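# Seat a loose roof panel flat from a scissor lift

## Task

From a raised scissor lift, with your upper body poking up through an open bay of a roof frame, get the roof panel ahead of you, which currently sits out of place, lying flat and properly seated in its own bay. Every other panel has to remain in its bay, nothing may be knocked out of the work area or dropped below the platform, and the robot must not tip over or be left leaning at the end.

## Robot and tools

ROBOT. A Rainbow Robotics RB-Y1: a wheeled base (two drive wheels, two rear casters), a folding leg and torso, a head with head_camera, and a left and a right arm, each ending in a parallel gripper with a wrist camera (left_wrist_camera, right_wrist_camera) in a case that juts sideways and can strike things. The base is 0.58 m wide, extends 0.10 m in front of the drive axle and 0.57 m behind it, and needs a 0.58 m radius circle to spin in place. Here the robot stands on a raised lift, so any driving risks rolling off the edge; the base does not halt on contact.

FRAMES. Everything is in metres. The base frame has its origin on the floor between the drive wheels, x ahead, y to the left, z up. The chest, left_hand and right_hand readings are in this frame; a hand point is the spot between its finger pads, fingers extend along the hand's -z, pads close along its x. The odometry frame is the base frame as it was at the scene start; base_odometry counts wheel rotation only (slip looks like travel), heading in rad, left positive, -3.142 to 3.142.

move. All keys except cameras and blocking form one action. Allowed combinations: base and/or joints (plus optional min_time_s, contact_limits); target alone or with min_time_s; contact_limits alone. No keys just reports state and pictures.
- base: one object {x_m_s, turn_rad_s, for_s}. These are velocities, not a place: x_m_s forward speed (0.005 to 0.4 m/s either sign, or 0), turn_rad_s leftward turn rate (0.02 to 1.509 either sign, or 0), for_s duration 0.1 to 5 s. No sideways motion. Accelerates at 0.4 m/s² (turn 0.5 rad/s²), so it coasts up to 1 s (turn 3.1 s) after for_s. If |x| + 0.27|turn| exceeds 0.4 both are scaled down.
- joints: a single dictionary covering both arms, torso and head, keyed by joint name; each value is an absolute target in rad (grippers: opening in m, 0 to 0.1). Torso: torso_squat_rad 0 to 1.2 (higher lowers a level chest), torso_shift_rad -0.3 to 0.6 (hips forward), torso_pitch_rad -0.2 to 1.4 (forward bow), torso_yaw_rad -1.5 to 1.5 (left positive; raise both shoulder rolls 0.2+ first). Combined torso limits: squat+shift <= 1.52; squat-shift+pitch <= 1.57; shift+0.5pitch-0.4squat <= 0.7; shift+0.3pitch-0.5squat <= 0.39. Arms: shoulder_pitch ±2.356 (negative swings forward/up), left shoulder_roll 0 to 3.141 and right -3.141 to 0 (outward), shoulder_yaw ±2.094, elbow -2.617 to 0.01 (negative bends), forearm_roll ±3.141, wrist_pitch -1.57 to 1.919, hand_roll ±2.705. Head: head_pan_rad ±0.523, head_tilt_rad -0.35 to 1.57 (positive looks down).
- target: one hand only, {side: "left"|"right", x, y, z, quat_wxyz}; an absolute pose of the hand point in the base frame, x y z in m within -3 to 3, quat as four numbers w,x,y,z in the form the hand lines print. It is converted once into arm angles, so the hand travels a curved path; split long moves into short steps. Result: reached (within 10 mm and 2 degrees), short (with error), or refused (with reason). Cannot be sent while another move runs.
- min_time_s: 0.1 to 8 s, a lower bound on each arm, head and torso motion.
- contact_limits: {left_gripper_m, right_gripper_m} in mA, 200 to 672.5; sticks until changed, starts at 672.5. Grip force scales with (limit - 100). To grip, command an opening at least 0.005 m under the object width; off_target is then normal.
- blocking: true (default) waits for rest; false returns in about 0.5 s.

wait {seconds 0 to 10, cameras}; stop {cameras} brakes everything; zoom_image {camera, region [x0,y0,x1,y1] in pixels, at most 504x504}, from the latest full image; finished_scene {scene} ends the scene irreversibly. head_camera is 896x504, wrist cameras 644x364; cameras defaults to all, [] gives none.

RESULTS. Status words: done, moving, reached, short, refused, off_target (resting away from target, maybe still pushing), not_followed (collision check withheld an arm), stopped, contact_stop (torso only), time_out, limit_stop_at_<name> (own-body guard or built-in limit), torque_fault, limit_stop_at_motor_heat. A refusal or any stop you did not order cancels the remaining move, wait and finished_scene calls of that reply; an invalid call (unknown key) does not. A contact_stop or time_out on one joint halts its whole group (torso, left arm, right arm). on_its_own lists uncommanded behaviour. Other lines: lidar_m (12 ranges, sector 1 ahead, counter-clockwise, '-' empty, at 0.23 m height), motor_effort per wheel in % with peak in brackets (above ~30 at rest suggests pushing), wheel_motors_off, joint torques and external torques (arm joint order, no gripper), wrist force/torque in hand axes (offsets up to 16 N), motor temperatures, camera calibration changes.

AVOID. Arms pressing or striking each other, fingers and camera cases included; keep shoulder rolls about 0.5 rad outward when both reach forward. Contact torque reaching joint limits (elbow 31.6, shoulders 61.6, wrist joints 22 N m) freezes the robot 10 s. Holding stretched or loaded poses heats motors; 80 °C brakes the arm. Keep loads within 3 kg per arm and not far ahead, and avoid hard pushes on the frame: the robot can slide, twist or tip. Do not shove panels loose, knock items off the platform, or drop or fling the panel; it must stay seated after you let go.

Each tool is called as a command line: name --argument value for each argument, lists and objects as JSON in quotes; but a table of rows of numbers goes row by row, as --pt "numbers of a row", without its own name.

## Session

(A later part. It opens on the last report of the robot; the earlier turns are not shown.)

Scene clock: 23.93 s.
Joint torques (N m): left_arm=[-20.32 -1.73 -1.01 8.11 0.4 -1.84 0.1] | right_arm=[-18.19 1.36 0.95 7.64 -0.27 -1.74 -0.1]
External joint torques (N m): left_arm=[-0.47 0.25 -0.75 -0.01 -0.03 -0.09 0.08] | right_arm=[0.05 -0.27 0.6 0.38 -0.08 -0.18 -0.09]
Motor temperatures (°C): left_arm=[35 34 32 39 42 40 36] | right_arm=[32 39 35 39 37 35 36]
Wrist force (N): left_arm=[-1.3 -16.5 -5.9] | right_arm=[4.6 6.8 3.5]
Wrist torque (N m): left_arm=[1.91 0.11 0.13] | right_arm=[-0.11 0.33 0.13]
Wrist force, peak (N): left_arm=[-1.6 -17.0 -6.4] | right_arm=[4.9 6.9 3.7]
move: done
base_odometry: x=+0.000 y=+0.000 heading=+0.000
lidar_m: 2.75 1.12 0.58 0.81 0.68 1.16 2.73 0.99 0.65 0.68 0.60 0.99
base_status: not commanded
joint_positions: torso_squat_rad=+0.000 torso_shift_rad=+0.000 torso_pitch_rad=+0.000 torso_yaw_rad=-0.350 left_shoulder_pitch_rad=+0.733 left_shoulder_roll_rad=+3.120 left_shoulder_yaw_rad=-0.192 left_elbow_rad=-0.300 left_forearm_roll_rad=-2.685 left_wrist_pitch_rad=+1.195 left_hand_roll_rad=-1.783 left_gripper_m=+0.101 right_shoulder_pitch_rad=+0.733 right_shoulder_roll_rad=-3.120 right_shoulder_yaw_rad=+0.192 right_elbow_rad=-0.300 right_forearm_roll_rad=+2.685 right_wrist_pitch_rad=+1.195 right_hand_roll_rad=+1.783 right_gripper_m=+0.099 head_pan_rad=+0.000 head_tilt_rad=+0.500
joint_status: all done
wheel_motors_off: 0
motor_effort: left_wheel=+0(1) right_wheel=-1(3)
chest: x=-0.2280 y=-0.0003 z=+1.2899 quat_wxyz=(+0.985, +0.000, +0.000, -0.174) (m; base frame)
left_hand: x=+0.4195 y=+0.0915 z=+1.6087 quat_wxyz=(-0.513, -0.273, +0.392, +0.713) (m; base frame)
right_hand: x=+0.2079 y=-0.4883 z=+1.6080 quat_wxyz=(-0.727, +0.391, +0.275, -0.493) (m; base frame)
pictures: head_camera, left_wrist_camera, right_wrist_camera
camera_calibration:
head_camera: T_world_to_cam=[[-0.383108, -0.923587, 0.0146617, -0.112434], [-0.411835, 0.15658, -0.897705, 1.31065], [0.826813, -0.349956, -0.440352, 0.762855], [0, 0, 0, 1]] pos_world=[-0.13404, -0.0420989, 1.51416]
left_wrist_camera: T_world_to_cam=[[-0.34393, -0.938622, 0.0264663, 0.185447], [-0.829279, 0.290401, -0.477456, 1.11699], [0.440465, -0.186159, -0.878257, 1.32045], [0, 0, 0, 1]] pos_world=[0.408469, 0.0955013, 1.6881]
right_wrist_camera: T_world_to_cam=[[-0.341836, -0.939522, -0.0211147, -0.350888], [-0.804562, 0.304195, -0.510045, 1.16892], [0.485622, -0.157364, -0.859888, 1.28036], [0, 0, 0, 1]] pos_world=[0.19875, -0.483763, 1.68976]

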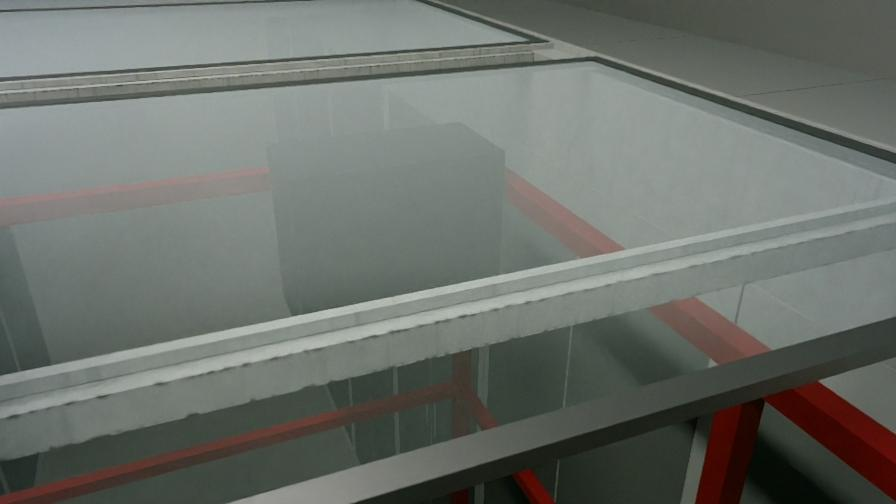

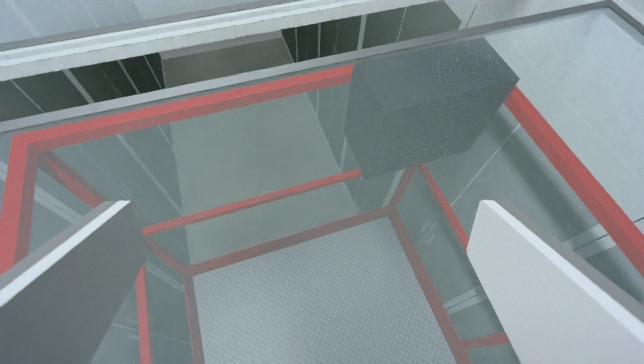

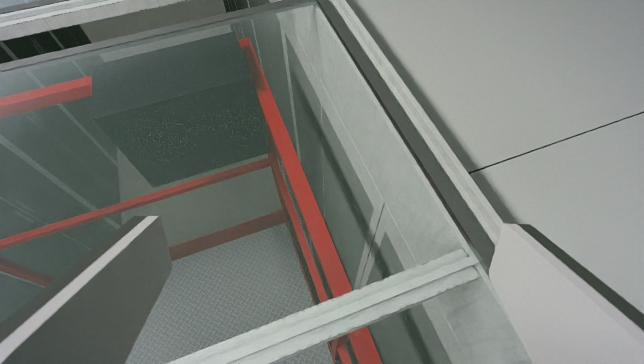

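move --joints '{"torso_yaw_rad": 0.0, "left_shoulder_pitch_rad": 0.0, "left_shoulder_roll_rad": 1.57, "left_shoulder_yaw_rad": 0.0, "left_elbow_rad": -2.1, "left_forearm_roll_rad": 0.0, "left_wrist_pitch_rad": 0.53, "left_hand_roll_rad": 0.0, "right_shoulder_pitch_rad": 0.0, "right_shoulder_roll_rad": -1.57, "right_shoulder_yaw_rad": 0.0, "right_elbow_rad": -2.1, "right_forearm_roll_rad": 0.0, "right_wrist_pitch_rad": 0.53, "right_hand_roll_rad": 0.0, "head_tilt_rad": 0.6}'

Scene clock: 34.57 s.
Joint torques (N m): left_arm=[-11.2 13.73 11.59 0.5 -1.17 0.12 -0.24] | right_arm=[-9.87 -14.72 -14.04 0.19 1.13 0.2 0.23]
External joint torques (N m): left_arm=[0.12 -1.44 -0.53 0.49 -0.24 0.12 -0.25] | right_arm=[0.27 -0.18 -3.15 0.21 0.25 0.21 0.24]
Motor temperatures (°C): left_arm=[35 34 32 39 42 40 36] | right_arm=[33 39 35 39 37 35 36]
Wrist force (N): left_arm=[-1.5 -17.5 -2.9] | right_arm=[4.9 7.8 6.9]
Wrist torque (N m): left_arm=[1.99 0.10 0.12] | right_arm=[-0.20 0.34 0.12]
Wrist force, peak (N): left_arm=[-0.9 -17.4 -7.2] | right_arm=[10.8 1.4 9.2]
move: done
base_odometry: x=+0.000 y=+0.000 heading=+0.000
lidar_m: 2.74 1.13 0.59 0.82 0.68 1.16 2.73 0.98 0.66 0.68 0.59 1.00
base_status: not commanded
joint_positions: torso_squat_rad=+0.000 torso_shift_rad=+0.000 torso_pitch_rad=+0.000 torso_yaw_rad=+0.000 left_shoulder_pitch_rad=+0.000 left_shoulder_roll_rad=+1.570 left_shoulder_yaw_rad=+0.000 left_elbow_rad=-2.100 left_forearm_roll_rad=+0.000 left_wrist_pitch_rad=+0.530 left_hand_roll_rad=+0.000 left_gripper_m=+0.101 right_shoulder_pitch_rad=+0.000 right_shoulder_roll_rad=-1.570 right_shoulder_yaw_rad=+0.000 right_elbow_rad=-2.100 right_forearm_roll_rad=+0.000 right_wrist_pitch_rad=+0.530 right_hand_roll_rad=+0.000 right_gripper_m=+0.099 head_pan_rad=+0.000 head_tilt_rad=+0.600
joint_status: all done
wheel_motors_off: 0
motor_effort: left_wheel=-1(2) right_wheel=+0(4)
chest: x=-0.2281 y=-0.0003 z=+1.2899 quat_wxyz=(+1.000, +0.000, +0.000, +0.000) (m; base frame)
left_hand: x=+0.2701 y=+0.3933 z=+1.3703 quat_wxyz=(+0.500, +0.500, -0.500, -0.500) (m; base frame)
right_hand: x=+0.2702 y=-0.3940 z=+1.3693 quat_wxyz=(+0.501, -0.500, -0.500, +0.500) (m; base frame)
pictures: head_camera, left_wrist_camera, right_wrist_camera
camera_calibration:
head_camera: T_world_to_cam=[[-0.0413213, -0.998968, 0.0188714, -0.0409084], [-0.52761, 0.0057768, -0.849467, 1.21411], [0.848481, -0.0450578, -0.527304, 0.898695], [0, 0, 0, 1]] pos_world=[-0.123642, -0.00738664, 1.506]
left_wrist_camera: T_world_to_cam=[[-0.0247729, -0.999693, 0.0000346023, 0.397752], [-0.478183, 0.0118192, -0.878181, 1.35547], [0.877911, -0.0217716, -0.478329, 0.502211], [0, 0, 0, 1]] pos_world=[0.21712, 0.392543, 1.43056]
right_wrist_camera: T_world_to_cam=[[0.0212024, -0.999766, 0.00421719, -0.402498], [-0.44487, -0.0132119, -0.895498, 1.37414], [0.895344, 0.0171106, -0.445046, 0.449728], [0, 0, 0, 1]] pos_world=[0.217187, -0.391944, 1.43239]

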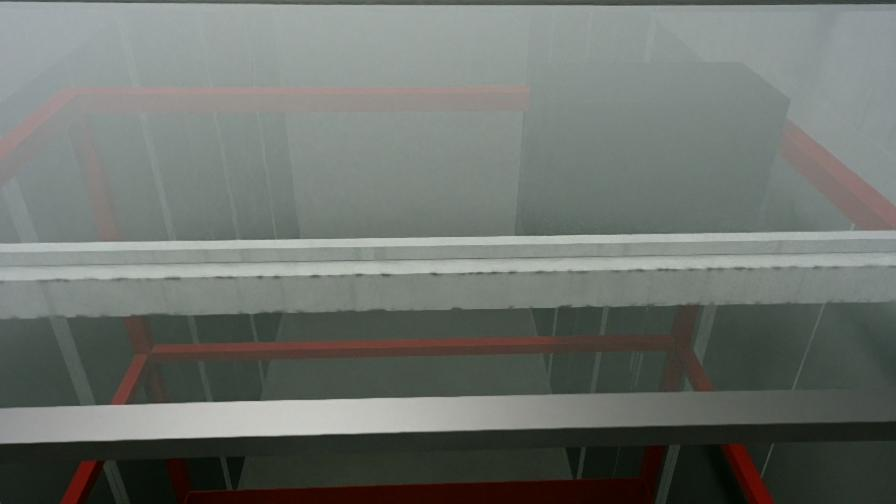

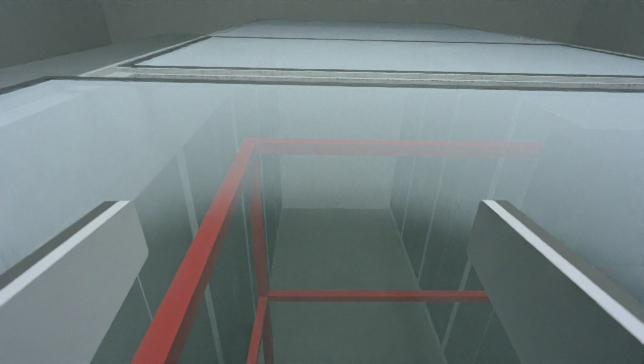

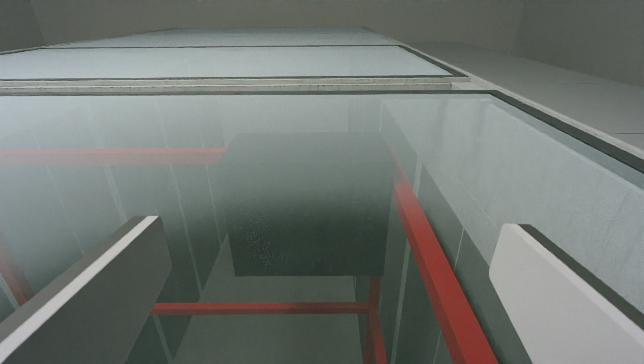

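move --base '{"x_m_s": -0.1, "for_s": 0.85}' --joints '{"torso_shift_rad": -0.13, "left_elbow_rad": -2.5, "left_wrist_pitch_rad": 0.93, "right_elbow_rad": -2.5, "right_wrist_pitch_rad": 0.93, "head_tilt_rad": 0.5}'

Scene clock: 36.53 s.
Joint torques (N m): left_arm=[-9.26 10.78 9.3 -0.07 -1.65 -0.17 -0.31] | right_arm=[-8.49 -12.4 -11.6 -0.58 1.61 -0.07 0.28]
External joint torques (N m): left_arm=[0.04 -1.37 -0.83 0.14 -0.09 -0.17 -0.32] | right_arm=[-0.11 -0.55 -2.45 -0.37 0.16 -0.07 0.29]
Motor temperatures (°C): left_arm=[35 34 32 39 42 40 36] | right_arm=[33 39 35 39 37 35 36]
Wrist force (N): left_arm=[-1.8 -17.6 -3.3] | right_arm=[4.9 7.4 6.4]
Wrist torque (N m): left_arm=[2.01 0.05 0.13] | right_arm=[-0.16 0.33 0.12]
Wrist force, peak (N): left_arm=[-2.1 -22.1 -4.1] | right_arm=[7.6 4.9 11.0]
move: contact_stop
base_odometry: x=-0.085 y=+0.000 heading=+0.000
lidar_m: 2.75 1.16 0.64 0.82 0.64 1.18 2.73 1.00 0.61 0.68 0.63 0.99
base_status: done (sent for 0.87 of 0.87 s)
joint_positions: torso_squat_rad=-0.001 torso_shift_rad=-0.079 torso_pitch_rad=+0.023 torso_yaw_rad=+0.000 left_shoulder_pitch_rad=+0.000 left_shoulder_roll_rad=+1.570 left_shoulder_yaw_rad=+0.000 left_elbow_rad=-2.500 left_forearm_roll_rad=+0.000 left_wrist_pitch_rad=+0.930 left_hand_roll_rad=+0.000 left_gripper_m=+0.101 right_shoulder_pitch_rad=+0.000 right_shoulder_roll_rad=-1.570 right_shoulder_yaw_rad=+0.000 right_elbow_rad=-2.500 right_forearm_roll_rad=+0.000 right_wrist_pitch_rad=+0.930 right_hand_roll_rad=+0.000 right_gripper_m=+0.099 head_pan_rad=+0.000 head_tilt_rad=+0.500
joint_status: torso_shift_rad contact_stop (moved -0.079 of -0.130); the others done
wheel_motors_off: 0
on_its_own: torso_shift_rad is held at -0.085, not at your -0.130, since a contact_stop; left_wheel is at rest, and its effort (-58) is outside its rest range (-51 to +51); the wheels pushed hard for 0.3 s: something may have held the robot back, and base_odometry may count slip
motor_effort: left_wheel=-58(81) right_wheel=-50(71)
chest: x=-0.2762 y=-0.0005 z=+1.2877 quat_wxyz=(+1.000, +0.000, +0.011, +0.000) (m; base frame)
left_hand: x=+0.1651 y=+0.3091 z=+1.3579 quat_wxyz=(+0.506, +0.495, -0.494, -0.506) (m; base frame)
right_hand: x=+0.1651 y=-0.3102 z=+1.3571 quat_wxyz=(+0.507, -0.494, -0.494, +0.505) (m; base frame)
pictures: head_camera, left_wrist_camera, right_wrist_camera
camera_calibration:
head_camera: T_world_to_cam=[[-0.0426591, -0.998971, 0.0154115, -0.0380377], [-0.460676, 0.00597972, -0.887548, 1.26203], [0.886542, -0.0449617, -0.460457, 0.844249], [0, 0, 0, 1]] pos_world=[-0.168698, -0.00758623, 1.50944]
left_wrist_camera: T_world_to_cam=[[-0.0245165, -0.999699, 0.000232113, 0.310701], [-0.498223, 0.0120171, -0.866965, 1.28337], [0.866702, -0.0213706, -0.498368, 0.615648], [0, 0, 0, 1]] pos_world=[0.11344, 0.308342, 1.41939]
right_wrist_camera: T_world_to_cam=[[0.0210654, -0.999772, 0.00351112, -0.315558], [-0.46526, -0.0129115, -0.88508, 1.30689], [0.884923, 0.017011, -0.465426, 0.566271], [0, 0, 0, 1]] pos_world=[0.113584, -0.308245, 1.42136]

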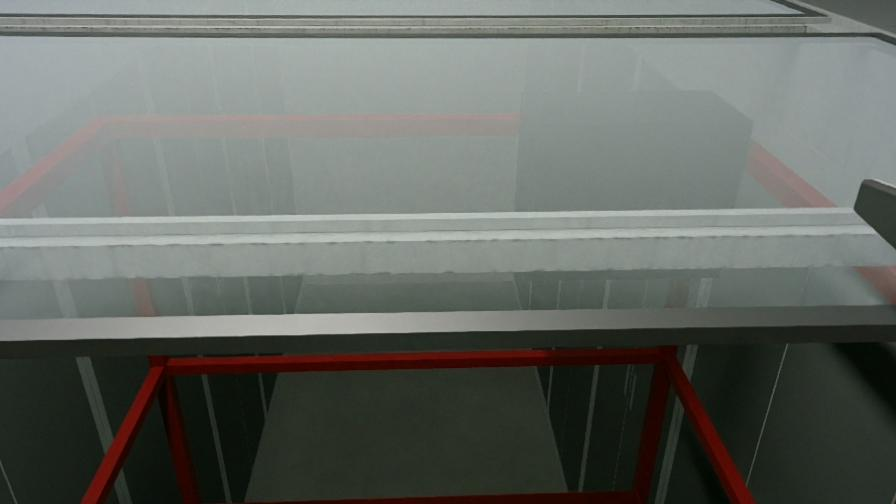

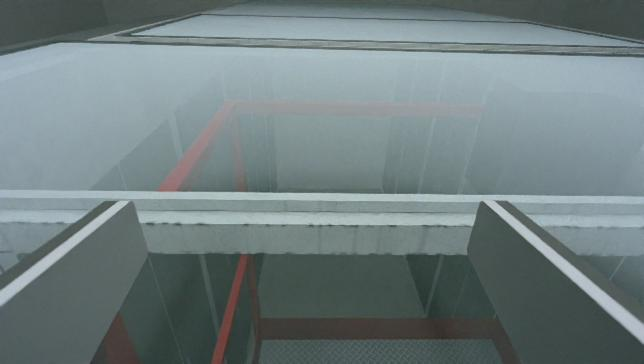

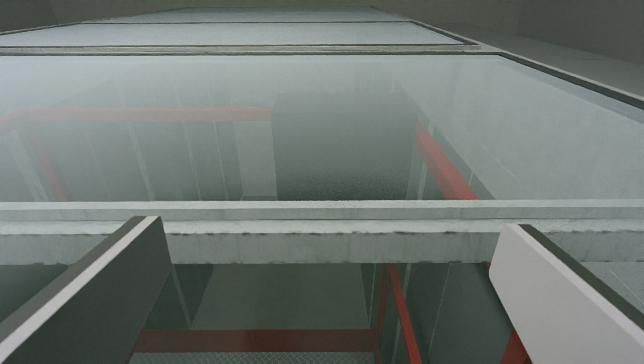

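move --base '{"x_m_s": 0.05, "for_s": 0.6}' --cameras '["head_camera"]'

zoom_image --camera "head_camera" --region '[0, 180, 224, 360]'

zoom_image --camera "head_camera" --region '[672, 180, 896, 360]'

Scene clock: 39.27 s.
Joint torques (N m): left_arm=[-9.38 10.8 8.9 -0.06 -1.51 -0.12 -0.31] | right_arm=[-7.9 -12.87 -11.65 -0.34 1.47 -0.12 0.24]
External joint torques (N m): left_arm=[0.02 -1.36 -1.23 0.02 0.06 -0.12 -0.32] | right_arm=[0.55 -1.01 -2.51 -0.25 0.02 -0.12 0.25]
Motor temperatures (°C): left_arm=[35 35 32 39 42 40 36] | right_arm=[33 39 35 39 37 35 36]
Wrist force (N): left_arm=[-1.9 -17.7 -3.0] | right_arm=[4.6 7.6 6.7]
Wrist torque (N m): left_arm=[2.01 0.04 0.16] | right_arm=[-0.16 0.30 0.12]
Wrist force, peak (N): left_arm=[-1.6 -18.4 -3.4] | right_arm=[5.1 8.1 6.5]
move: done
base_odometry: x=-0.056 y=+0.000 heading=+0.000
lidar_m: 2.76 1.16 0.62 0.81 0.65 1.18 2.75 0.99 0.62 0.68 0.61 1.00
base_status: done (sent for 0.6 of 0.6 s)
joint_positions: torso_squat_rad=+0.000 torso_shift_rad=-0.085 torso_pitch_rad=+0.014 torso_yaw_rad=+0.000 left_shoulder_pitch_rad=+0.000 left_shoulder_roll_rad=+1.570 left_shoulder_yaw_rad=+0.000 left_elbow_rad=-2.500 left_forearm_roll_rad=+0.000 left_wrist_pitch_rad=+0.930 left_hand_roll_rad=+0.000 left_gripper_m=+0.101 right_shoulder_pitch_rad=+0.000 right_shoulder_roll_rad=-1.570 right_shoulder_yaw_rad=+0.000 right_elbow_rad=-2.500 right_forearm_roll_rad=+0.000 right_wrist_pitch_rad=+0.930 right_hand_roll_rad=+0.000 right_gripper_m=+0.099 head_pan_rad=+0.000 head_tilt_rad=+0.500
joint_status: not commanded
wheel_motors_off: 0
on_its_own: torso_shift_rad is held at -0.085, not at your -0.130, since a contact_stop
motor_effort: left_wheel=-4(49) right_wheel=+7(40)
chest: x=-0.2829 y=-0.0004 z=+1.2874 quat_wxyz=(+1.000, +0.000, +0.007, +0.000) (m; base frame)
left_hand: x=+0.1578 y=+0.3092 z=+1.3618 quat_wxyz=(+0.504, +0.497, -0.496, -0.503) (m; base frame)
right_hand: x=+0.1578 y=-0.3101 z=+1.3610 quat_wxyz=(+0.504, -0.496, -0.497, +0.503) (m; base frame)
pictures: head_camera
camera_calibration:
head_camera: T_world_to_cam=[[-0.042888, -0.998966, 0.0150616, -0.0378329], [-0.45243, 0.00597832, -0.89178, 1.2666], [0.890768, -0.045061, -0.452219, 0.84063], [0, 0, 0, 1]] pos_world=[-0.177381, -0.00748637, 1.51025]

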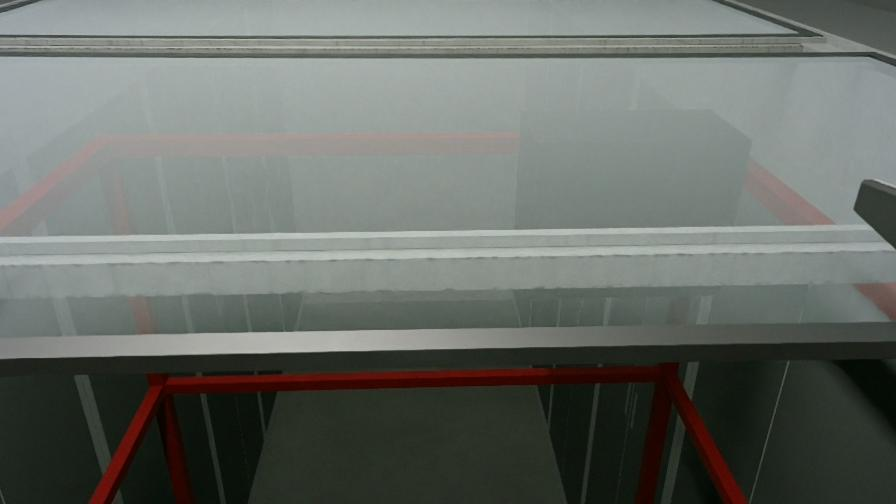

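Scaled by 2.250 from the camera's 896x504 image, which has a finer 1280x720 frame.

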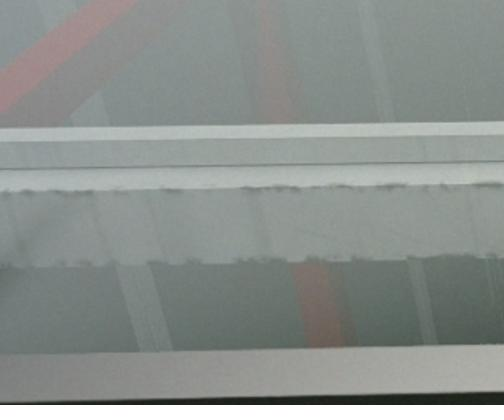

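Scaled by 2.250 from the camera's 896x504 image, which has a finer 1280x720 frame.

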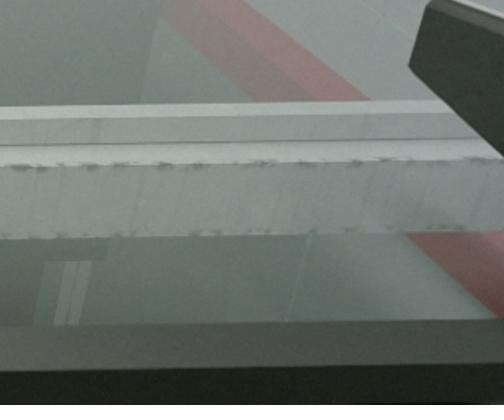

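move --target '{"side": "left", "x": 0.07, "y": 0.3, "z": 1.36, "quat_wxyz": [0.6124, 0.3536, -0.3536, -0.6124]}'

Scene clock: 41.40 s.
Joint torques (N m): left_arm=[-7.76 9.77 7.37 2.83 -1.74 -1.42 0.11] | right_arm=[-8.43 -12.26 -11.71 -0.26 1.51 -0.15 0.08]
External joint torques (N m): left_arm=[-0.51 -2.17 -0.16 -0.76 -0.3 -0.38 0.1] | right_arm=[0.02 -0.4 -2.57 -0.17 0.06 -0.15 0.09]
Motor temperatures (°C): left_arm=[35 35 32 39 42 40 36] | right_arm=[33 39 35 39 37 35 36]
Wrist force (N): left_arm=[-1.8 -16.9 -6.0] | right_arm=[4.8 7.6 6.7]
Wrist torque (N m): left_arm=[1.96 0.05 0.14] | right_arm=[-0.16 0.31 0.12]
Wrist force, peak (N): left_arm=[-1.8 -18.3 -3.6] | right_arm=[5.1 7.6 6.8]
move: done
base_odometry: x=-0.056 y=+0.000 heading=+0.000
lidar_m: 2.75 1.17 0.62 0.82 0.65 1.16 2.74 0.99 0.64 0.67 0.63 0.99
base_status: not commanded
joint_positions: torso_squat_rad=+0.000 torso_shift_rad=-0.085 torso_pitch_rad=+0.014 torso_yaw_rad=+0.000 left_shoulder_pitch_rad=-0.056 left_shoulder_roll_rad=+1.469 left_shoulder_yaw_rad=+0.616 left_elbow_rad=-2.600 left_forearm_roll_rad=+1.193 left_wrist_pitch_rad=+1.433 left_hand_roll_rad=-0.577 left_gripper_m=+0.101 right_shoulder_pitch_rad=+0.000 right_shoulder_roll_rad=-1.570 right_shoulder_yaw_rad=+0.000 right_elbow_rad=-2.500 right_forearm_roll_rad=+0.000 right_wrist_pitch_rad=+0.930 right_hand_roll_rad=+0.000 right_gripper_m=+0.099 head_pan_rad=+0.000 head_tilt_rad=+0.500
joint_status: all done
wheel_motors_off: 0
on_its_own: torso_shift_rad is held at -0.085, not at your -0.130, since a contact_stop
motor_effort: left_wheel=-3(4) right_wheel=+7(7)
chest: x=-0.2829 y=-0.0004 z=+1.2874 quat_wxyz=(+1.000, +0.000, +0.007, +0.000) (m; base frame)
left_hand: x=+0.0700 y=+0.3001 z=+1.3600 quat_wxyz=(+0.612, +0.354, -0.353, -0.612) (m; base frame)
left_hand_status: reached (checked arc, planned for 1.1 s): 0 mm and 0.0 deg off.
right_hand: x=+0.1578 y=-0.3101 z=+1.3610 quat_wxyz=(+0.504, -0.496, -0.497, +0.503) (m; base frame)
pictures: head_camera, left_wrist_camera, right_wrist_camera
camera_calibration:
head_camera: T_world_to_cam=[[-0.0428421, -0.998967, 0.0151504, -0.0379633], [-0.452434, 0.00587854, -0.891778, 1.26655], [0.890768, -0.0450603, -0.452219, 0.840719], [0, 0, 0, 1]] pos_world=[-0.177481, -0.00748651, 1.51025]
left_wrist_camera: T_world_to_cam=[[-0.0215511, -0.999693, 0.0122294, 0.282825], [-0.853293, 0.012018, -0.521293, 0.792644], [0.520986, -0.0216697, -0.85329, 1.20585], [0, 0, 0, 1]] pos_world=[0.054221, 0.299343, 1.43868]
right_wrist_camera: T_world_to_cam=[[0.0210773, -0.999771, 0.00379684, -0.315709], [-0.456966, -0.0130115, -0.889389, 1.31142], [0.889234, 0.0170109, -0.457135, 0.562667], [0, 0, 0, 1]] pos_world=[0.105585, -0.308145, 1.42477]

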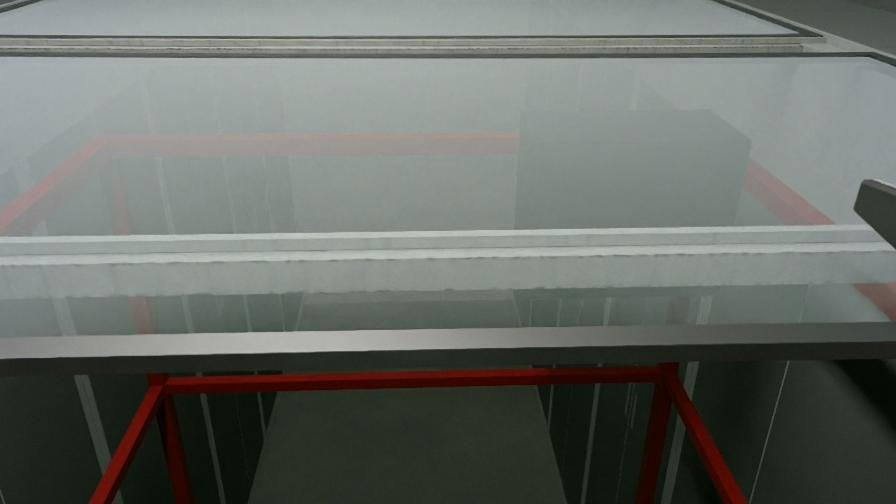

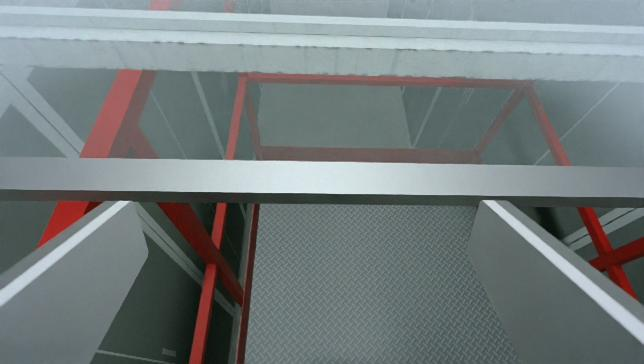

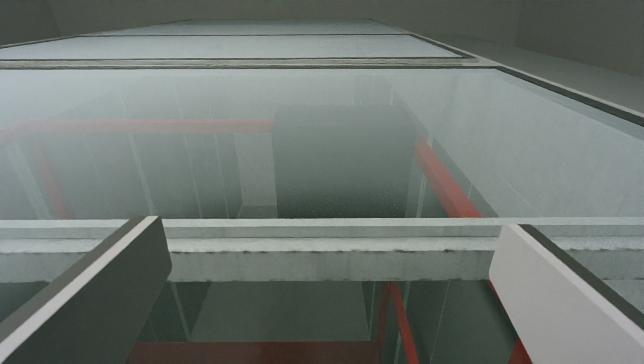

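move --target '{"side": "right", "x": 0.07, "y": -0.3, "z": 1.36, "quat_wxyz": [0.6124, -0.3536, -0.3536, 0.6124]}' --cameras '["left_wrist_camera", "right_wrist_camera"]'

zoom_image --camera "left_wrist_camera" --region '[0, 0, 322, 220]'

zoom_image --camera "left_wrist_camera" --region '[322, 0, 644, 220]'

zoom_image --camera "right_wrist_camera" --region '[0, 0, 322, 220]'

zoom_image --camera "right_wrist_camera" --region '[322, 0, 644, 220]'

Scene clock: 43.47 s.
Joint torques (N m): left_arm=[-8.11 9.61 7.12 2.9 -1.67 -1.28 0.03] | right_arm=[-7.34 -10.92 -8.97 2.99 1.83 -1.32 0.02]
External joint torques (N m): left_arm=[-0.86 -2.32 -0.42 -0.69 -0.24 -0.25 0.01] | right_arm=[-0.71 0.85 -2.1 -0.08 0.38 -0.42 0.02]
Motor temperatures (°C): left_arm=[35 35 32 39 42 40 36] | right_arm=[33 39 35 39 37 35 36]
Wrist force (N): left_arm=[-1.6 -16.8 -6.0] | right_arm=[4.6 6.9 3.6]
Wrist torque (N m): left_arm=[1.94 0.07 0.15] | right_arm=[-0.13 0.29 0.12]
Wrist force, peak (N): left_arm=[-1.7 -17.1 -5.8] | right_arm=[5.9 7.9 6.9]
move: done
base_odometry: x=-0.056 y=+0.000 heading=+0.000
lidar_m: 2.74 1.16 0.61 0.82 0.64 1.16 2.75 1.00 0.62 0.69 0.62 0.98
base_status: not commanded
joint_positions: torso_squat_rad=+0.000 torso_shift_rad=-0.085 torso_pitch_rad=+0.014 torso_yaw_rad=+0.000 left_shoulder_pitch_rad=-0.056 left_shoulder_roll_rad=+1.469 left_shoulder_yaw_rad=+0.616 left_elbow_rad=-2.600 left_forearm_roll_rad=+1.193 left_wrist_pitch_rad=+1.433 left_hand_roll_rad=-0.577 left_gripper_m=+0.101 right_shoulder_pitch_rad=-0.063 right_shoulder_roll_rad=-1.473 right_shoulder_yaw_rad=-0.611 right_elbow_rad=-2.601 right_forearm_roll_rad=-1.193 right_wrist_pitch_rad=+1.435 right_hand_roll_rad=+0.572 right_gripper_m=+0.099 head_pan_rad=+0.000 head_tilt_rad=+0.500
joint_status: all done
wheel_motors_off: 0
on_its_own: torso_shift_rad is held at -0.085, not at your -0.130, since a contact_stop
motor_effort: left_wheel=-3(4) right_wheel=+4(8)
chest: x=-0.2829 y=-0.0004 z=+1.2874 quat_wxyz=(+1.000, +0.000, +0.007, +0.000) (m; base frame)
left_hand: x=+0.0700 y=+0.3001 z=+1.3600 quat_wxyz=(+0.612, +0.354, -0.353, -0.612) (m; base frame)
right_hand: x=+0.0700 y=-0.3000 z=+1.3598 quat_wxyz=(+0.613, -0.354, -0.353, +0.612) (m; base frame)
right_hand_status: reached (checked arc, planned for 1.1 s): 0 mm and 0.0 deg off.
pictures: left_wrist_camera, right_wrist_camera
camera_calibration:
left_wrist_camera: T_world_to_cam=[[-0.0216052, -0.999691, 0.0123148, 0.282705], [-0.853265, 0.0120185, -0.521338, 0.792708], [0.521029, -0.0217714, -0.853261, 1.20584], [0, 0, 0, 1]] pos_world=[0.054221, 0.299343, 1.43868]
right_wrist_camera: T_world_to_cam=[[0.0214703, -0.999754, -0.0055605, -0.291052], [-0.832929, -0.0148109, -0.553182, 0.839038], [0.552964, 0.0165085, -0.833042, 1.1746], [0, 0, 0, 1]] pos_world=[0.0555988, -0.297944, 1.44101]

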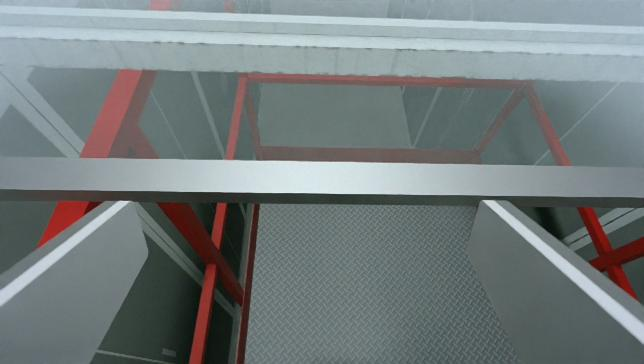

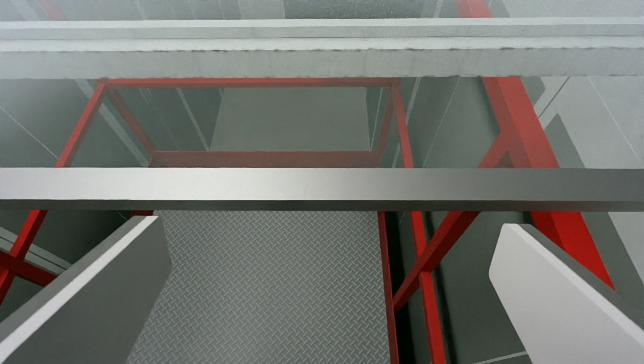

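Scaled by 1.565 from the camera's 644x364 image, which has a finer 1265x715 frame.

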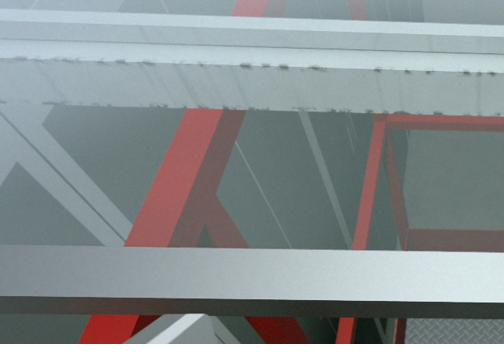

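Scaled by 1.565 from the camera's 644x364 image, which has a finer 1265x715 frame.

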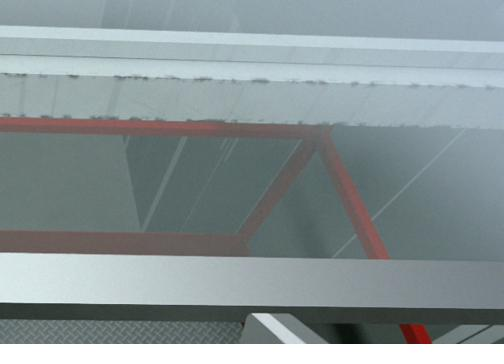

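Scaled by 1.565 from the camera's 644x364 image, which has a finer 1265x715 frame.

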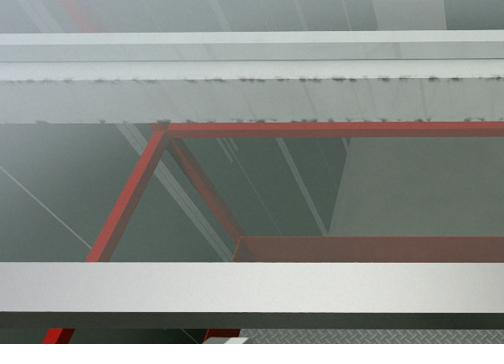

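Scaled by 1.565 from the camera's 644x364 image, which has a finer 1265x715 frame.

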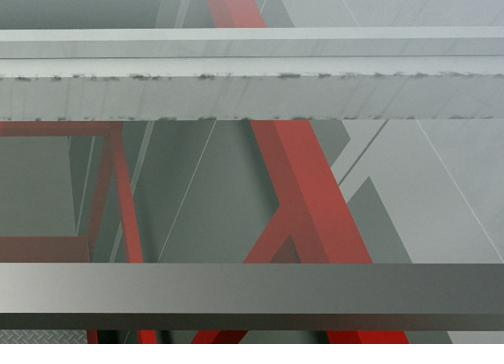

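move --base '{"turn_rad_s": -0.25, "for_s": 0.75}' --joints '{"torso_yaw_rad": 0.21, "torso_pitch_rad": 0.0, "torso_shift_rad": -0.075}' --min_time_s 1.25

Scene clock: 46.83 s.
Joint torques (N m): left_arm=[-7.88 9.67 6.86 3 -1.71 -1.26 -0.02] | right_arm=[-6.99 -11.18 -9.13 3.1 1.55 -1.26 -0.13]
External joint torques (N m): left_arm=[-0.6 -2.25 -0.62 -0.67 -0.26 -0.22 -0.04] | right_arm=[-0.34 0.58 -2.31 -0.05 0.1 -0.35 -0.13]
Motor temperatures (°C): left_arm=[35 35 32 39 42 40 36] | right_arm=[33 39 35 39 37 35 36]
Wrist force (N): left_arm=[-1.4 -16.5 -5.5] | right_arm=[4.8 7.0 3.8]
Wrist torque (N m): left_arm=[1.90 0.08 0.13] | right_arm=[-0.15 0.33 0.11]
Wrist force, peak (N): left_arm=[-1.9 -17.2 -6.0] | right_arm=[4.8 7.1 3.7]
move: done
base_odometry: x=-0.056 y=+0.000 heading=-0.192
lidar_m: 1.63 1.17 0.62 0.82 0.65 0.66 2.13 1.19 0.62 0.69 0.62 0.86
base_status: done (sent for 0.77 of 0.77 s)
joint_positions: torso_squat_rad=+0.000 torso_shift_rad=-0.075 torso_pitch_rad=+0.000 torso_yaw_rad=+0.210 left_shoulder_pitch_rad=-0.056 left_shoulder_roll_rad=+1.469 left_shoulder_yaw_rad=+0.616 left_elbow_rad=-2.600 left_forearm_roll_rad=+1.193 left_wrist_pitch_rad=+1.433 left_hand_roll_rad=-0.577 left_gripper_m=+0.101 right_shoulder_pitch_rad=-0.063 right_shoulder_roll_rad=-1.473 right_shoulder_yaw_rad=-0.611 right_elbow_rad=-2.601 right_forearm_roll_rad=-1.193 right_wrist_pitch_rad=+1.435 right_hand_roll_rad=+0.572 right_gripper_m=+0.099 head_pan_rad=+0.000 head_tilt_rad=+0.500
joint_status: all done
wheel_motors_off: 0
motor_effort: left_wheel=+9(46) right_wheel=+5(36)
chest: x=-0.2805 y=-0.0003 z=+1.2880 quat_wxyz=(+0.994, +0.000, +0.000, +0.105) (m; base frame)
left_hand: x=+0.0011 y=+0.3669 z=+1.3653 quat_wxyz=(+0.671, +0.393, -0.318, -0.543) (m; base frame)
right_hand: x=+0.1261 y=-0.2200 z=+1.3653 quat_wxyz=(+0.543, -0.318, -0.393, +0.670) (m; base frame)
pictures: head_camera, left_wrist_camera, right_wrist_camera
camera_calibration:
head_camera: T_world_to_cam=[[0.16601, -0.986015, 0.0146471, 0.0214967], [-0.431819, -0.0860406, -0.897847, 1.28169], [0.886551, 0.142727, -0.440064, 0.821949], [0, 0, 0, 1]] pos_world=[-0.17881, 0.0141592, 1.51216]
left_wrist_camera: T_world_to_cam=[[0.187013, -0.982282, 0.0121839, 0.341501], [-0.829986, -0.164628, -0.532935, 0.816529], [0.525499, 0.0895532, -0.846068, 1.19704], [0, 0, 0, 1]] pos_world=[-0.0151999, 0.362675, 1.44377]
right_wrist_camera: T_world_to_cam=[[0.229339, -0.973333, -0.00507707, -0.233272], [-0.804056, -0.186508, -0.564543, 0.864089], [0.548541, 0.133554, -0.825388, 1.16259], [0, 0, 0, 1]] pos_world=[0.110544, -0.22116, 1.44622]

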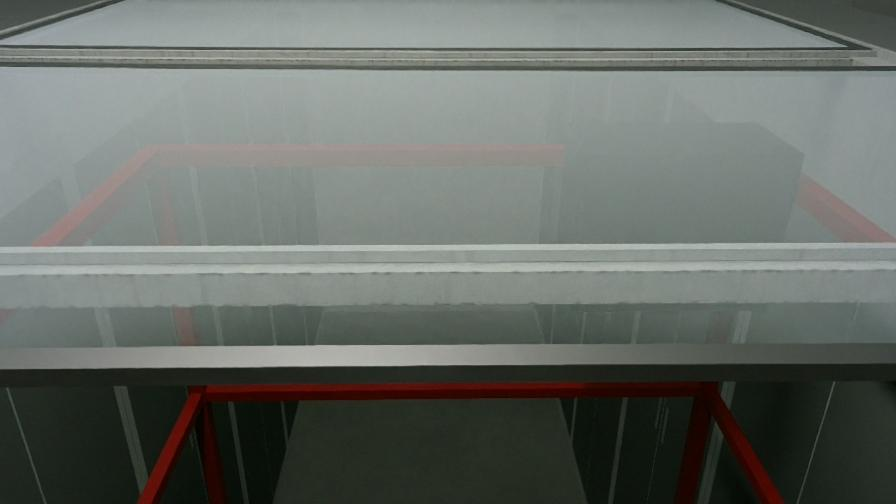

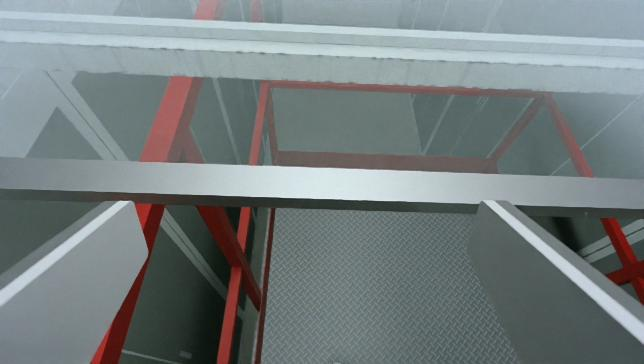

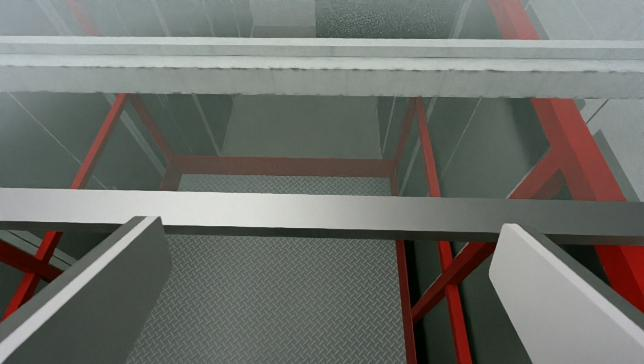

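move

Scene clock: 48.33 s.
Joint torques (N m): left_arm=[-8.05 9.7 6.85 3.06 -1.57 -1.26 0] | right_arm=[-6.97 -11.07 -8.93 3.11 1.72 -1.28 -0.07]
External joint torques (N m): left_arm=[-0.77 -2.22 -0.64 -0.6 -0.12 -0.22 -0.01] | right_arm=[-0.32 0.7 -2.11 -0.04 0.27 -0.37 -0.06]
Motor temperatures (°C): left_arm=[35 35 32 39 42 40 36] | right_arm=[33 39 35 39 37 35 36]
Wrist force (N): left_arm=[-1.4 -16.5 -5.7] | right_arm=[4.5 6.9 3.8]
Wrist torque (N m): left_arm=[1.91 0.11 0.15] | right_arm=[-0.14 0.28 0.13]
Wrist force, peak (N): left_arm=[-1.7 -17.1 -5.7] | right_arm=[4.6 7.1 3.9]
base_odometry: x=-0.056 y=+0.000 heading=-0.192
lidar_m: 1.63 1.18 0.63 0.82 0.64 0.66 2.14 1.19 0.63 0.68 0.62 0.87
base_status: done (sent for 0.77 of 0.77 s)
joint_positions: torso_squat_rad=+0.000 torso_shift_rad=-0.075 torso_pitch_rad=+0.000 torso_yaw_rad=+0.210 left_shoulder_pitch_rad=-0.056 left_shoulder_roll_rad=+1.469 left_shoulder_yaw_rad=+0.616 left_elbow_rad=-2.600 left_forearm_roll_rad=+1.193 left_wrist_pitch_rad=+1.433 left_hand_roll_rad=-0.577 left_gripper_m=+0.101 right_shoulder_pitch_rad=-0.063 right_shoulder_roll_rad=-1.473 right_shoulder_yaw_rad=-0.611 right_elbow_rad=-2.601 right_forearm_roll_rad=-1.193 right_wrist_pitch_rad=+1.435 right_hand_roll_rad=+0.572 right_gripper_m=+0.099 head_pan_rad=+0.000 head_tilt_rad=+0.500
joint_status: all done
wheel_motors_off: 0
motor_effort: left_wheel=+9(46) right_wheel=+5(36)
chest: x=-0.2805 y=-0.0003 z=+1.2880 quat_wxyz=(+0.994, +0.000, +0.000, +0.105) (m; base frame)
left_hand: x=+0.0011 y=+0.3669 z=+1.3653 quat_wxyz=(+0.671, +0.393, -0.318, -0.543) (m; base frame)
right_hand: x=+0.1261 y=-0.2200 z=+1.3653 quat_wxyz=(+0.543, -0.318, -0.393, +0.670) (m; base frame)
pictures: head_camera, left_wrist_camera, right_wrist_camera
camera_calibration:
head_camera: T_world_to_cam=[[0.16601, -0.986015, 0.0146471, 0.0214967], [-0.431819, -0.0860406, -0.897847, 1.28169], [0.886551, 0.142727, -0.440064, 0.821949], [0, 0, 0, 1]] pos_world=[-0.17881, 0.0141592, 1.51216]
left_wrist_camera: T_world_to_cam=[[0.187013, -0.982282, 0.0121839, 0.341501], [-0.829986, -0.164628, -0.532935, 0.816529], [0.525499, 0.0895532, -0.846068, 1.19704], [0, 0, 0, 1]] pos_world=[-0.0151999, 0.362675, 1.44377]
right_wrist_camera: T_world_to_cam=[[0.229339, -0.973333, -0.00507707, -0.233272], [-0.804056, -0.186508, -0.564543, 0.864089], [0.548541, 0.133554, -0.825388, 1.16259], [0, 0, 0, 1]] pos_world=[0.110544, -0.22116, 1.44622]

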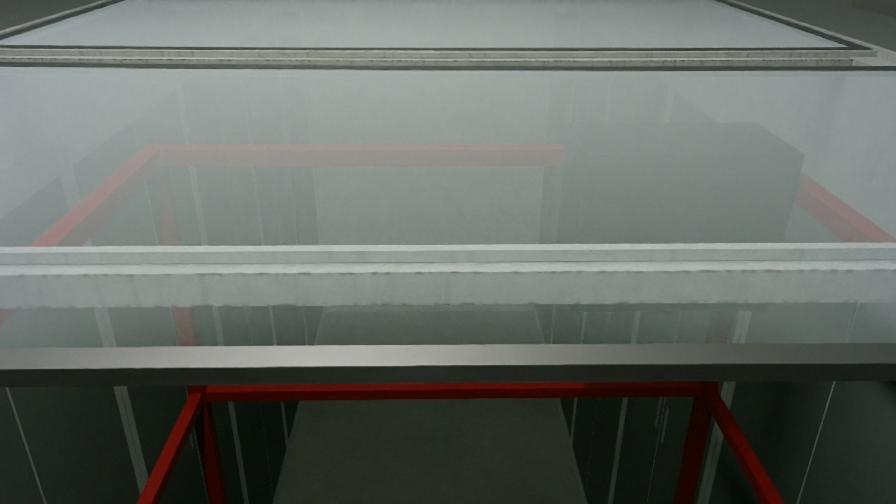

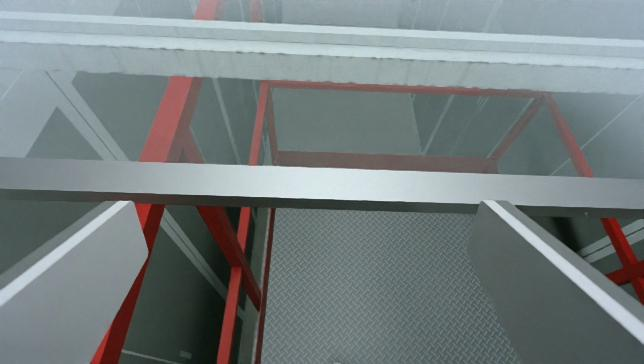

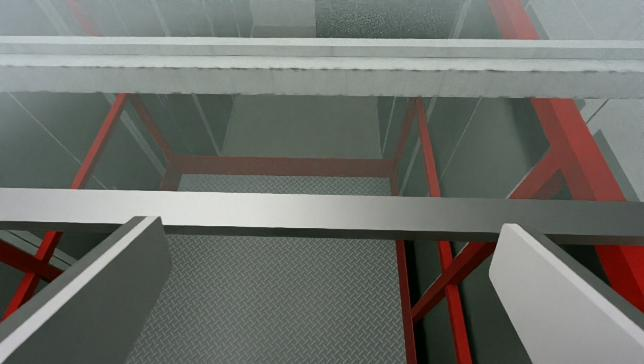

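move --joints '{"torso_squat_rad": 0.36, "torso_shift_rad": -0.075, "torso_pitch_rad": 0, "torso_yaw_rad": 0.21}' --min_time_s 3

Scene clock: 51.93 s.
Joint torques (N m): left_arm=[-7.87 9.82 6.98 3.08 -1.66 -1.24 0.06] | right_arm=[-7.21 -11.26 -8.91 2.96 1.67 -1.12 -0.11]
External joint torques (N m): left_arm=[-0.6 -2.11 -0.51 -0.58 -0.22 -0.2 0.05] | right_arm=[-0.56 0.51 -2.09 -0.18 0.21 -0.21 -0.11]
Motor temperatures (°C): left_arm=[35 35 32 39 42 40 36] | right_arm=[33 39 35 39 37 35 36]
Wrist force (N): left_arm=[-1.9 -16.5 -6.0] | right_arm=[4.5 6.7 3.6]
Wrist torque (N m): left_arm=[1.89 0.04 0.13] | right_arm=[-0.11 0.30 0.14]
Wrist force, peak (N): left_arm=[-1.5 -17.3 -5.5] | right_arm=[4.6 7.2 4.0]
move: done
base_odometry: x=-0.056 y=+0.000 heading=-0.192
lidar_m: 1.65 1.18 0.62 0.83 0.64 0.67 2.13 1.18 0.62 0.68 0.61 0.86
base_status: not commanded
joint_positions: torso_squat_rad=+0.360 torso_shift_rad=-0.075 torso_pitch_rad=+0.001 torso_yaw_rad=+0.210 left_shoulder_pitch_rad=-0.056 left_shoulder_roll_rad=+1.469 left_shoulder_yaw_rad=+0.616 left_elbow_rad=-2.600 left_forearm_roll_rad=+1.193 left_wrist_pitch_rad=+1.433 left_hand_roll_rad=-0.577 left_gripper_m=+0.101 right_shoulder_pitch_rad=-0.063 right_shoulder_roll_rad=-1.473 right_shoulder_yaw_rad=-0.611 right_elbow_rad=-2.601 right_forearm_roll_rad=-1.193 right_wrist_pitch_rad=+1.435 right_hand_roll_rad=+0.572 right_gripper_m=+0.099 head_pan_rad=+0.000 head_tilt_rad=+0.500
joint_status: all done
wheel_motors_off: 0
motor_effort: left_wheel=+10(11) right_wheel=+6(6)
chest: x=-0.2766 y=-0.0003 z=+1.2433 quat_wxyz=(+0.994, +0.000, +0.000, +0.105) (m; base frame)
left_hand: x=+0.0051 y=+0.3669 z=+1.3205 quat_wxyz=(+0.671, +0.393, -0.318, -0.543) (m; base frame)
right_hand: x=+0.1301 y=-0.2200 z=+1.3203 quat_wxyz=(+0.543, -0.318, -0.393, +0.671) (m; base frame)
pictures: head_camera, left_wrist_camera, right_wrist_camera
camera_calibration:
head_camera: T_world_to_cam=[[0.16602, -0.986015, 0.0145357, 0.0216362], [-0.432428, -0.0860416, -0.897554, 1.24279], [0.886253, 0.142726, -0.440665, 0.799473], [0, 0, 0, 1]] pos_world=[-0.174711, 0.0141592, 1.46745]
left_wrist_camera: T_world_to_cam=[[0.187035, -0.982279, 0.0120604, 0.34147], [-0.830341, -0.164641, -0.532379, 0.795197], [0.524931, 0.0895591, -0.84642, 1.15752], [0, 0, 0, 1]] pos_world=[-0.011199, 0.362675, 1.39897]
right_wrist_camera: T_world_to_cam=[[0.229336, -0.973333, -0.00524291, -0.234185], [-0.804466, -0.18651, -0.563958, 0.841128], [0.547942, 0.133554, -0.825786, 1.12388], [0, 0, 0, 1]] pos_world=[0.114544, -0.22116, 1.40122]

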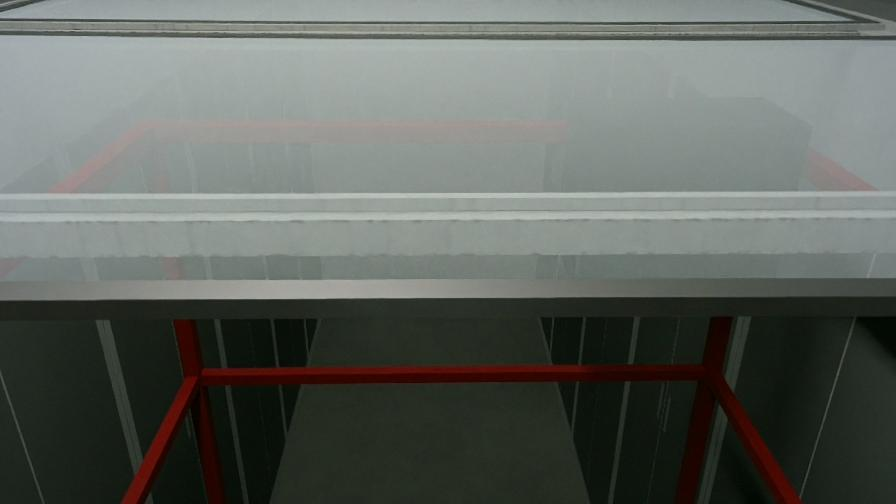

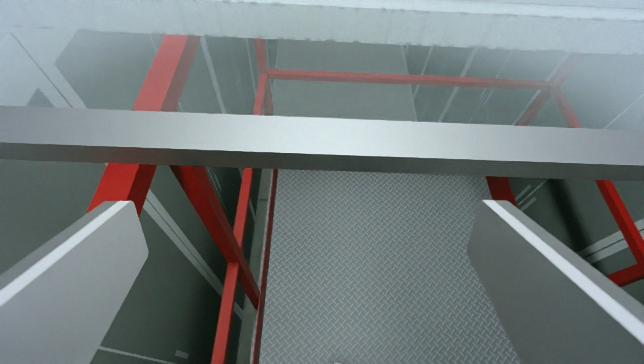

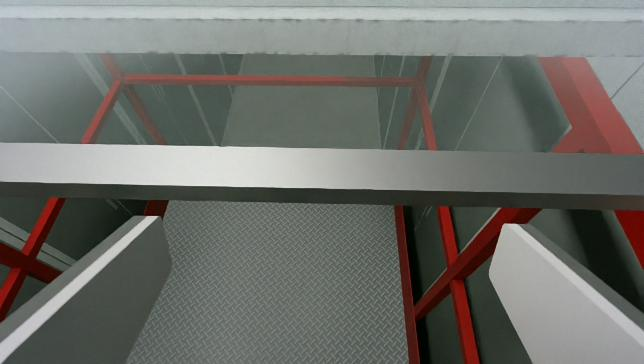

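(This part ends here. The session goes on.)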